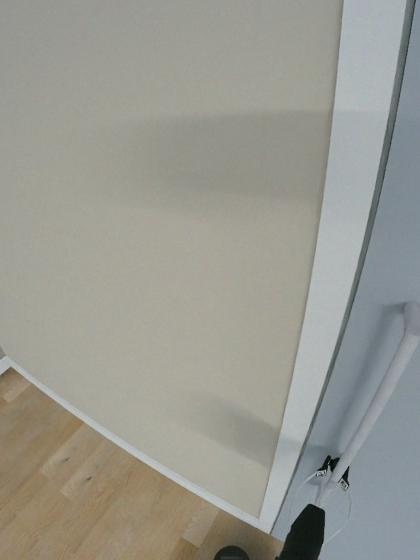

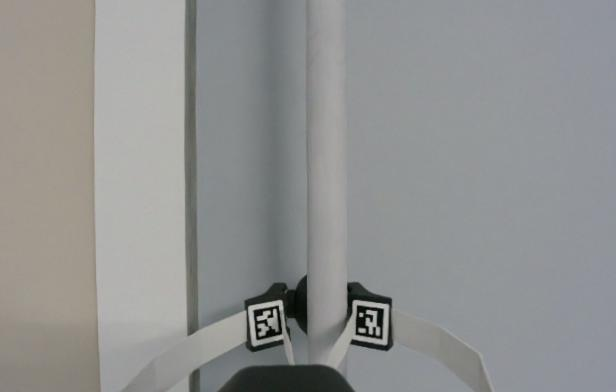

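Emit:
move(blocking=false, r1={"base": {"translate_m": 0.018, "strafe_m": -0.009}, "pace": "slow", "contact_limits": {"strafe_m": 0.2}}, cameras=["r1_wrist_camera"])

Emit:
wait(seconds=1.5, cameras=["r1_wrist_camera", "r2_head_right_camera"])

Scene clock: 3163.07 s.
move: r1 moving
r1.base_odometry: x=-2.278 y=+0.458 heading=+1.197
r1.turned_by_wheels: -0.001
r1.turned_by_imu: -0.002
r1.base_tilt: forward=-1.6 right=+1.3
r1.lidar_m: 0.44 0.62 1.59 2.02 2.70 5.33 4.12 2.93 2.02 0.62 0.46 0.34
r1.base_status: translate_m moving; strafe_m moving
r1.joint_positions: lift_m=+0.720 arm_m=+0.000 wrist_yaw_rad=-0.475 wrist_pitch_rad=+0.002 wrist_roll_rad=+0.000 gripper_m=-0.024
r1.joint_status: not commanded
r1.measured_speeds: translate_m=+0.037 strafe_m=-0.020 rotate_rad=+0.000 lift_m=+0.000 arm_m=+0.000 wrist_yaw_rad=-0.002 wrist_pitch_rad=+0.000 wrist_roll_rad=+0.000
r1.motor_effort: lift_m=+24(24) arm_m=-4(4) wheel_0=-8(17) wheel_1=+2(4) wheel_2=-9(10)
r1.servo_current: wrist_yaw_rad=72(72) wrist_pitch_rad=33(46) wrist_roll_rad=39(65) gripper_m=65(72)
r1.contact_limits: strafe_m 0.2
r1.hand_pose: x=+0.3873 y=-0.2097 z=+0.8972 quat_wxyz=(+0.972, +0.000, +0.001, -0.235) (m; r1's base frame)
r1.wrist_depth_mm: 241 229 241 241 244 247 248 / 241 230 241 242 245 247 249 / 241 230 242 180 246 247 249 / 241 230 242 181 246 248 251 / 243 231 243 182 247 249 251 / 243 231 242 182 185 250 251 / 244 232 163 183 248 249 252
r2.base_odometry: x=-6.333 y=-0.077 heading=-1.930
r2.turned_by_wheels: +0.000
r2.turned_by_imu: +0.000
r2.base_tilt: forward=-0.7 right=+0.1
r2.lidar_m: 1.43 1.20 2.27 1.63 1.55 1.59 1.27 1.17 1.26 1.26 1.19 1.26
r2.base_status: not commanded
r2.joint_positions: lift_m=+0.686 arm_m=+0.000 wrist_yaw_rad=+0.002 wrist_pitch_rad=+0.003 wrist_roll_rad=+1.569 gripper_m=+0.080
r2.joint_status: not commanded
r2.measured_speeds: translate_m=+0.000 strafe_m=+0.000 rotate_rad=+0.000 lift_m=+0.000 arm_m=+0.000 wrist_yaw_rad=+0.000 wrist_pitch_rad=+0.000 wrist_roll_rad=+0.000
r2.motor_effort: lift_m=+17(17) arm_m=-3(4) wheel_0=+2(2) wheel_1=-2(3) wheel_2=+6(7)
r2.servo_current: wrist_yaw_rad=59(59) wrist_pitch_rad=39(46) wrist_roll_rad=46(59) gripper_m=52(52)
r2.hand_pose: x=+0.4595 y=-0.0867 z=+0.8635 quat_wxyz=(+0.708, +0.706, +0.002, +0.000) (m; r2's base frame)
r2.wrist_depth_mm: - - - - - - 1098 / - - - - - - 1229 / - - - - - 1576 1229 / - - - - - 1808 1255 / - - - - - 1863 1255 / - - 198 - 195 1576 1255 / - - - 112 - - 1229
pictures: r1_wrist_camera
Images, in order (width x height): r1_wrist_camera 616x392.

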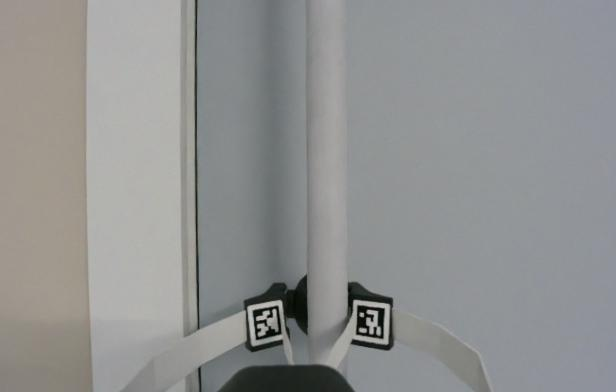

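Scene clock: 3163.70 s.
earlier move: r1 done
r1.base_odometry: x=-2.273 y=+0.462 heading=+1.197
r1.turned_by_wheels: +0.000
r1.turned_by_imu: +0.000
r1.base_tilt: forward=-1.6 right=+1.3
r1.lidar_m: 0.44 0.61 1.55 1.96 2.68 5.34 4.09 2.92 1.97 0.66 0.47 0.36
r1.base_status: done
r1.joint_positions: lift_m=+0.720 arm_m=+0.000 wrist_yaw_rad=-0.476 wrist_pitch_rad=+0.002 wrist_roll_rad=+0.000 gripper_m=-0.024
r1.joint_status: not commanded
r1.measured_speeds: translate_m=+0.000 strafe_m=+0.000 rotate_rad=+0.000 lift_m=+0.000 arm_m=+0.000 wrist_yaw_rad=+0.000 wrist_pitch_rad=+0.000 wrist_roll_rad=+0.000
r1.motor_effort: lift_m=+24(24) arm_m=+3(4) wheel_0=-3(17) wheel_1=+1(4) wheel_2=-9(10)
r1.servo_current: wrist_yaw_rad=65(72) wrist_pitch_rad=39(46) wrist_roll_rad=65(65) gripper_m=59(72)
r1.contact_limits: strafe_m 0.2
r1.hand_pose: x=+0.3871 y=-0.2099 z=+0.8972 quat_wxyz=(+0.972, +0.000, +0.001, -0.236) (m; r1's base frame)
r1.wrist_depth_mm: 234 223 238 179 241 244 245 / 235 224 238 239 243 244 246 / 236 224 240 241 244 246 247 / 236 224 240 241 243 245 246 / 236 224 241 242 244 247 248 / 236 225 241 184 185 247 248 / 236 225 179 182 246 247 249
r2.base_odometry: x=-6.333 y=-0.077 heading=-1.930
r2.turned_by_wheels: +0.000
r2.turned_by_imu: +0.000
r2.base_tilt: forward=-0.7 right=+0.0
r2.lidar_m: 1.43 1.20 2.23 1.61 1.52 1.59 1.24 1.19 1.22 1.25 1.19 1.26
r2.base_status: not commanded
r2.joint_positions: lift_m=+0.686 arm_m=+0.000 wrist_yaw_rad=+0.002 wrist_pitch_rad=+0.003 wrist_roll_rad=+1.569 gripper_m=+0.080
r2.joint_status: not commanded
r2.measured_speeds: translate_m=+0.000 strafe_m=+0.000 rotate_rad=+0.000 lift_m=+0.000 arm_m=+0.000 wrist_yaw_rad=+0.000 wrist_pitch_rad=+0.000 wrist_roll_rad=+0.000
r2.motor_effort: lift_m=+17(17) arm_m=-3(4) wheel_0=+2(2) wheel_1=-2(3) wheel_2=+6(7)
r2.servo_current: wrist_yaw_rad=46(59) wrist_pitch_rad=46(46) wrist_roll_rad=33(59) gripper_m=52(59)
r2.hand_pose: x=+0.4595 y=-0.0867 z=+0.8635 quat_wxyz=(+0.708, +0.706, +0.002, +0.000) (m; r2's base frame)
r2.wrist_depth_mm: - - - - - - 1118 / - - - - - - 1205 / - - - - - 1576 1229 / - - - - - 1808 1255 / - - - - - 1756 1205 / - - 197 - 195 1576 1255 / - - - 112 - - 1229
wait: 0.63 of 1.5 s (r1 has come to rest)
pictures: r1_wrist_camera, r2_head_right_camera
Images, in order (width x height): r1_wrist_camera 616x392, r2_head_right_camera 420x672.

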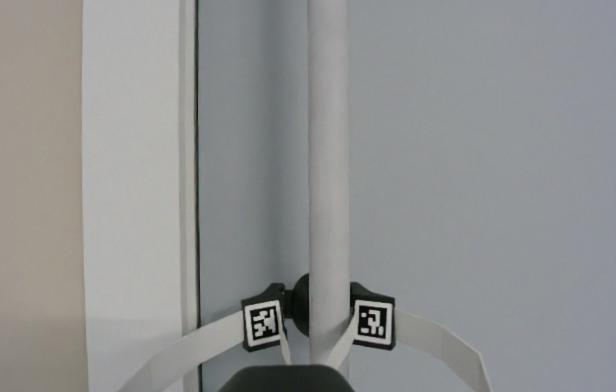

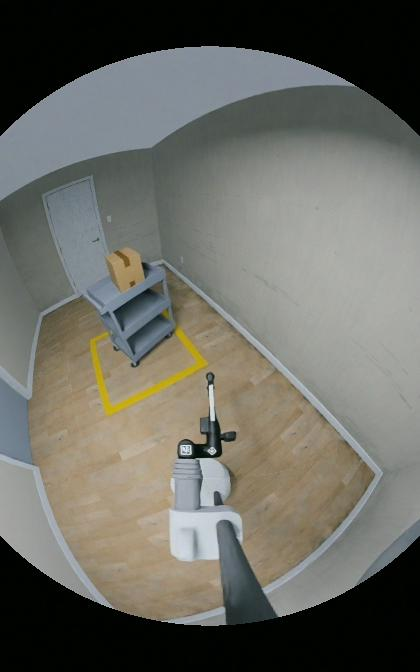

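Emit:
move(blocking=false, r1={"base": {"translate_m": 0.018, "strafe_m": -0.009}, "pace": "slow", "contact_limits": {"strafe_m": 0.2}}, cameras=[])

Emit:
wait(seconds=1.5, cameras=["r1_wrist_camera"])

Scene clock: 3169.03 s.
move: r1 moving
r1.base_odometry: x=-2.263 y=+0.471 heading=+1.196
r1.turned_by_wheels: -0.001
r1.turned_by_imu: -0.001
r1.base_tilt: forward=-1.6 right=+1.3
r1.lidar_m: 0.42 0.59 1.53 2.02 2.67 5.36 4.12 2.96 1.87 0.64 0.42 0.35
r1.base_status: translate_m moving; strafe_m moving
r1.joint_positions: lift_m=+0.720 arm_m=+0.000 wrist_yaw_rad=-0.477 wrist_pitch_rad=+0.002 wrist_roll_rad=+0.000 gripper_m=-0.024
r1.joint_status: not commanded
r1.measured_speeds: translate_m=+0.039 strafe_m=-0.020 rotate_rad=+0.001 lift_m=+0.000 arm_m=+0.000 wrist_yaw_rad=-0.005 wrist_pitch_rad=+0.000 wrist_roll_rad=+0.000
r1.motor_effort: lift_m=+24(24) arm_m=+4(4) wheel_0=+2(4) wheel_1=+1(2) wheel_2=-13(14)
r1.servo_current: wrist_yaw_rad=72(78) wrist_pitch_rad=39(46) wrist_roll_rad=46(59) gripper_m=65(65)
r1.contact_limits: strafe_m 0.2
r1.hand_pose: x=+0.3869 y=-0.2101 z=+0.8972 quat_wxyz=(+0.972, +0.000, +0.001, -0.236) (m; r1's base frame)
r1.wrist_depth_mm: 222 212 228 163 231 233 234 / 223 212 228 166 231 234 235 / 223 213 229 230 232 233 236 / 224 213 229 168 232 234 236 / 225 213 229 230 234 235 236 / 225 214 229 164 184 236 237 / 226 214 180 164 235 236 238
r2.base_odometry: x=-6.333 y=-0.077 heading=-1.930
r2.turned_by_wheels: +0.000
r2.turned_by_imu: +0.000
r2.base_tilt: forward=-0.7 right=+0.1
r2.lidar_m: 1.46 1.20 2.29 1.64 1.54 1.62 1.22 1.20 1.24 1.27 1.17 1.26
r2.base_status: not commanded
r2.joint_positions: lift_m=+0.686 arm_m=+0.000 wrist_yaw_rad=+0.002 wrist_pitch_rad=+0.003 wrist_roll_rad=+1.569 gripper_m=+0.080
r2.joint_status: not commanded
r2.measured_speeds: translate_m=+0.000 strafe_m=+0.000 rotate_rad=+0.000 lift_m=+0.000 arm_m=+0.000 wrist_yaw_rad=+0.000 wrist_pitch_rad=+0.000 wrist_roll_rad=+0.000
r2.motor_effort: lift_m=+17(17) arm_m=-3(4) wheel_0=+3(3) wheel_1=-2(3) wheel_2=+6(6)
r2.servo_current: wrist_yaw_rad=39(52) wrist_pitch_rad=39(46) wrist_roll_rad=52(52) gripper_m=46(59)
r2.hand_pose: x=+0.4595 y=-0.0867 z=+0.8635 quat_wxyz=(+0.708, +0.706, +0.002, +0.000) (m; r2's base frame)
r2.wrist_depth_mm: - - - - - - 1098 / - - - - - - 1182 / - - - - - 1576 1229 / - - - - - 1808 1205 / - - - - - 1808 1255 / - - 198 - 195 1537 1229 / - - - 112 - - 1229
pictures: none
No camera images: "cameras" was empty.

Scene clock: 3169.67 s.
earlier move: r1 done
r1.base_odometry: x=-2.258 y=+0.475 heading=+1.197
r1.turned_by_wheels: +0.000
r1.turned_by_imu: +0.000
r1.base_tilt: forward=-1.7 right=+1.3
r1.lidar_m: 0.40 0.56 1.49 1.99 2.67 5.36 4.07 2.95 1.89 0.62 0.44 0.33
r1.base_status: done
r1.joint_positions: lift_m=+0.720 arm_m=+0.000 wrist_yaw_rad=-0.482 wrist_pitch_rad=+0.002 wrist_roll_rad=+0.000 gripper_m=-0.024
r1.joint_status: not commanded
r1.measured_speeds: translate_m=+0.000 strafe_m=+0.000 rotate_rad=+0.000 lift_m=+0.000 arm_m=+0.000 wrist_yaw_rad=+0.000 wrist_pitch_rad=+0.000 wrist_roll_rad=+0.000
r1.motor_effort: lift_m=+24(24) arm_m=+5(6) wheel_0=+9(10) wheel_1=+2(4) wheel_2=-17(17)
r1.servo_current: wrist_yaw_rad=104(104) wrist_pitch_rad=52(52) wrist_roll_rad=39(72) gripper_m=46(65)
r1.contact_limits: strafe_m 0.2
r1.hand_pose: x=+0.3857 y=-0.2112 z=+0.8972 quat_wxyz=(+0.971, +0.000, +0.001, -0.239) (m; r1's base frame)
r1.wrist_depth_mm: 216 206 221 222 225 228 229 / 216 206 223 160 226 228 229 / 216 206 223 160 227 229 230 / 217 208 224 224 227 229 231 / 217 208 223 224 229 229 232 / 218 208 223 169 182 230 233 / 219 208 224 158 229 231 233
r2.base_odometry: x=-6.333 y=-0.077 heading=-1.930
r2.turned_by_wheels: +0.000
r2.turned_by_imu: +0.000
r2.base_tilt: forward=-0.7 right=+0.1
r2.lidar_m: 1.44 1.21 2.25 1.62 1.54 1.62 1.23 1.18 1.20 1.27 1.19 1.23
r2.base_status: not commanded
r2.joint_positions: lift_m=+0.686 arm_m=+0.000 wrist_yaw_rad=+0.002 wrist_pitch_rad=+0.003 wrist_roll_rad=+1.569 gripper_m=+0.080
r2.joint_status: not commanded
r2.measured_speeds: translate_m=+0.000 strafe_m=+0.000 rotate_rad=+0.000 lift_m=+0.000 arm_m=+0.000 wrist_yaw_rad=+0.000 wrist_pitch_rad=+0.000 wrist_roll_rad=+0.000
r2.motor_effort: lift_m=+17(17) arm_m=-3(4) wheel_0=+2(3) wheel_1=-2(3) wheel_2=+6(6)
r2.servo_current: wrist_yaw_rad=46(52) wrist_pitch_rad=39(46) wrist_roll_rad=46(65) gripper_m=52(59)
r2.hand_pose: x=+0.4595 y=-0.0867 z=+0.8635 quat_wxyz=(+0.708, +0.706, +0.002, +0.000) (m; r2's base frame)
r2.wrist_depth_mm: - - - - - - 1118 / - - - - - - 1205 / - - - - - 1576 1229 / - - - - - 1808 1229 / - - - - - 1863 1205 / - - 198 - 195 1576 1255 / - - - 112 - - 1205
wait: 0.63 of 1.5 s (r1 has come to rest)
pictures: r1_wrist_camera
Images, in order (width x height): r1_wrist_camera 616x392.

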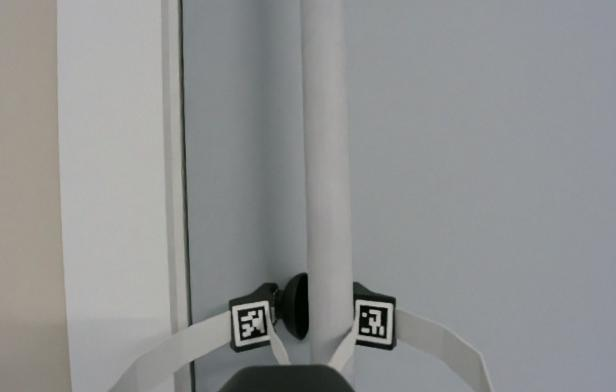

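Emit:
move(blocking=false, r1={"joints": {"gripper_m": 0.09}}, cameras=[])

Emit:
wait(seconds=1.5, cameras=["r1_wrist_camera", "r2_head_left_camera"])

Scene clock: 3176.77 s.
move: r1 moving
r1.base_odometry: x=-2.258 y=+0.475 heading=+1.197
r1.turned_by_wheels: +0.000
r1.turned_by_imu: +0.000
r1.base_tilt: forward=-1.7 right=+1.2
r1.lidar_m: 0.44 0.58 1.50 2.01 2.67 5.35 4.11 2.93 1.91 0.62 0.43 0.34
r1.base_status: not commanded
r1.joint_positions: lift_m=+0.720 arm_m=+0.000 wrist_yaw_rad=-0.483 wrist_pitch_rad=+0.002 wrist_roll_rad=+0.000 gripper_m=+0.001
r1.joint_status: gripper_m moving
r1.measured_speeds: translate_m=+0.000 strafe_m=+0.000 rotate_rad=+0.000 lift_m=+0.000 arm_m=+0.000 wrist_yaw_rad=+0.000 wrist_pitch_rad=+0.000 wrist_roll_rad=+0.000
r1.motor_effort: lift_m=+24(24) arm_m=+7(7) wheel_0=+10(10) wheel_1=+2(2) wheel_2=-17(17)
r1.servo_current: wrist_yaw_rad=91(98) wrist_pitch_rad=39(46) wrist_roll_rad=39(65) gripper_m=78(78)
r1.contact_limits: strafe_m 0.2
r1.hand_pose: x=+0.3854 y=-0.2113 z=+0.8972 quat_wxyz=(+0.971, +0.000, +0.001, -0.239) (m; r1's base frame)
r1.wrist_depth_mm: 216 206 222 162 226 229 229 / 217 207 223 160 227 229 229 / 217 207 223 162 227 229 231 / 218 208 224 224 228 229 232 / 218 208 224 224 229 229 232 / 219 208 224 185 183 231 233 / 220 208 224 159 229 232 234
r2.base_odometry: x=-6.333 y=-0.077 heading=-1.930
r2.turned_by_wheels: +0.000
r2.turned_by_imu: +0.000
r2.base_tilt: forward=-0.7 right=+0.1
r2.lidar_m: 1.44 1.20 2.26 1.63 1.54 1.61 1.22 1.17 1.26 1.27 1.19 1.25
r2.base_status: not commanded
r2.joint_positions: lift_m=+0.686 arm_m=+0.000 wrist_yaw_rad=+0.002 wrist_pitch_rad=+0.003 wrist_roll_rad=+1.569 gripper_m=+0.080
r2.joint_status: not commanded
r2.measured_speeds: translate_m=+0.000 strafe_m=+0.000 rotate_rad=+0.000 lift_m=+0.000 arm_m=+0.000 wrist_yaw_rad=+0.000 wrist_pitch_rad=+0.000 wrist_roll_rad=+0.000
r2.motor_effort: lift_m=+16(17) arm_m=-3(3) wheel_0=+2(2) wheel_1=-2(2) wheel_2=+6(6)
r2.servo_current: wrist_yaw_rad=39(59) wrist_pitch_rad=46(46) wrist_roll_rad=52(59) gripper_m=46(52)
r2.hand_pose: x=+0.4595 y=-0.0867 z=+0.8635 quat_wxyz=(+0.708, +0.706, +0.002, +0.000) (m; r2's base frame)
r2.wrist_depth_mm: - - - - - - 1118 / - - - - - - 1205 / - - - - - 1537 1229 / - - - - - 1808 1229 / - - - - - 1808 1229 / - - 198 - 195 1618 1255 / - - - 112 - - 1255
pictures: none
No camera images: "cameras" was empty.

Scene clock: 3178.10 s.
earlier move: r1 done
r1.base_odometry: x=-2.258 y=+0.475 heading=+1.197
r1.turned_by_wheels: +0.000
r1.turned_by_imu: +0.000
r1.base_tilt: forward=-1.7 right=+1.2
r1.lidar_m: 0.37 0.58 1.52 2.00 2.69 5.34 4.08 2.91 1.90 0.64 0.43 0.32
r1.base_status: not commanded
r1.joint_positions: lift_m=+0.720 arm_m=+0.000 wrist_yaw_rad=-0.483 wrist_pitch_rad=+0.002 wrist_roll_rad=+0.000 gripper_m=+0.090
r1.joint_status: all done
r1.measured_speeds: translate_m=+0.000 strafe_m=+0.000 rotate_rad=+0.000 lift_m=+0.000 arm_m=+0.000 wrist_yaw_rad=+0.000 wrist_pitch_rad=+0.000 wrist_roll_rad=+0.000
r1.motor_effort: lift_m=+24(24) arm_m=+7(7) wheel_0=+9(10) wheel_1=+2(2) wheel_2=-17(17)
r1.servo_current: wrist_yaw_rad=85(104) wrist_pitch_rad=39(52) wrist_roll_rad=46(65) gripper_m=39(111)
r1.contact_limits: strafe_m 0.2
r1.hand_pose: x=+0.3854 y=-0.2113 z=+0.8972 quat_wxyz=(+0.971, +0.000, +0.001, -0.239) (m; r1's base frame)
r1.wrist_depth_mm: 216 206 223 161 226 228 229 / 217 207 223 160 226 229 230 / 217 207 223 162 228 229 230 / 218 208 224 224 228 229 231 / 219 208 224 225 229 230 232 / 219 208 224 185 183 231 233 / 220 208 226 160 229 231 234
r2.base_odometry: x=-6.333 y=-0.077 heading=-1.930
r2.turned_by_wheels: +0.000
r2.turned_by_imu: +0.000
r2.base_tilt: forward=-0.6 right=+0.1
r2.lidar_m: 1.44 1.20 2.27 1.64 1.53 1.60 1.24 1.16 1.24 1.23 1.18 1.25
r2.base_status: not commanded
r2.joint_positions: lift_m=+0.686 arm_m=+0.000 wrist_yaw_rad=+0.002 wrist_pitch_rad=+0.003 wrist_roll_rad=+1.569 gripper_m=+0.080
r2.joint_status: not commanded
r2.measured_speeds: translate_m=+0.000 strafe_m=+0.000 rotate_rad=+0.000 lift_m=+0.000 arm_m=+0.000 wrist_yaw_rad=+0.000 wrist_pitch_rad=+0.000 wrist_roll_rad=+0.000
r2.motor_effort: lift_m=+17(17) arm_m=-3(4) wheel_0=+2(2) wheel_1=-2(3) wheel_2=+6(6)
r2.servo_current: wrist_yaw_rad=46(59) wrist_pitch_rad=39(46) wrist_roll_rad=46(65) gripper_m=46(59)
r2.hand_pose: x=+0.4595 y=-0.0867 z=+0.8635 quat_wxyz=(+0.708, +0.706, +0.002, +0.000) (m; r2's base frame)
r2.wrist_depth_mm: - - - - - - 1118 / - - - - - - 1205 / - - - - - 1576 1229 / - - - - - 1808 1255 / - - - - - 1756 1229 / - - 197 - 196 1576 1229 / - - - 112 - - 1229
wait: 1.33 of 1.5 s (r1 has come to rest)
pictures: r1_wrist_camera, r2_head_left_camera
Images, in order (width x height): r1_wrist_camera 616x392, r2_head_left_camera 420x672.

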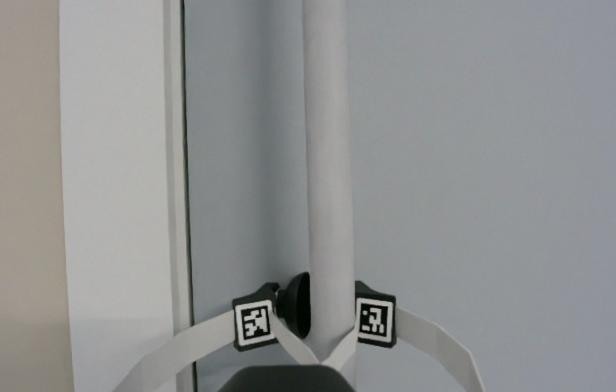

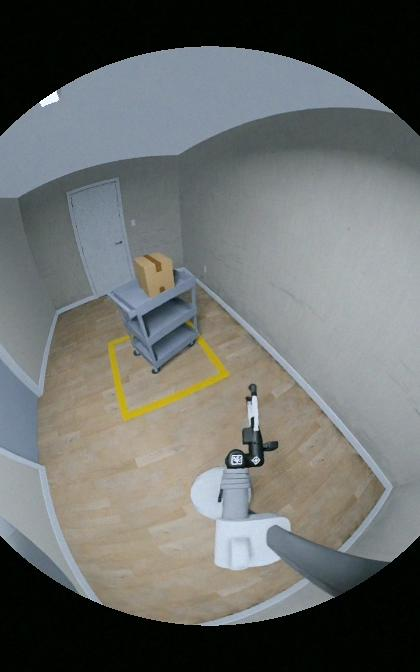

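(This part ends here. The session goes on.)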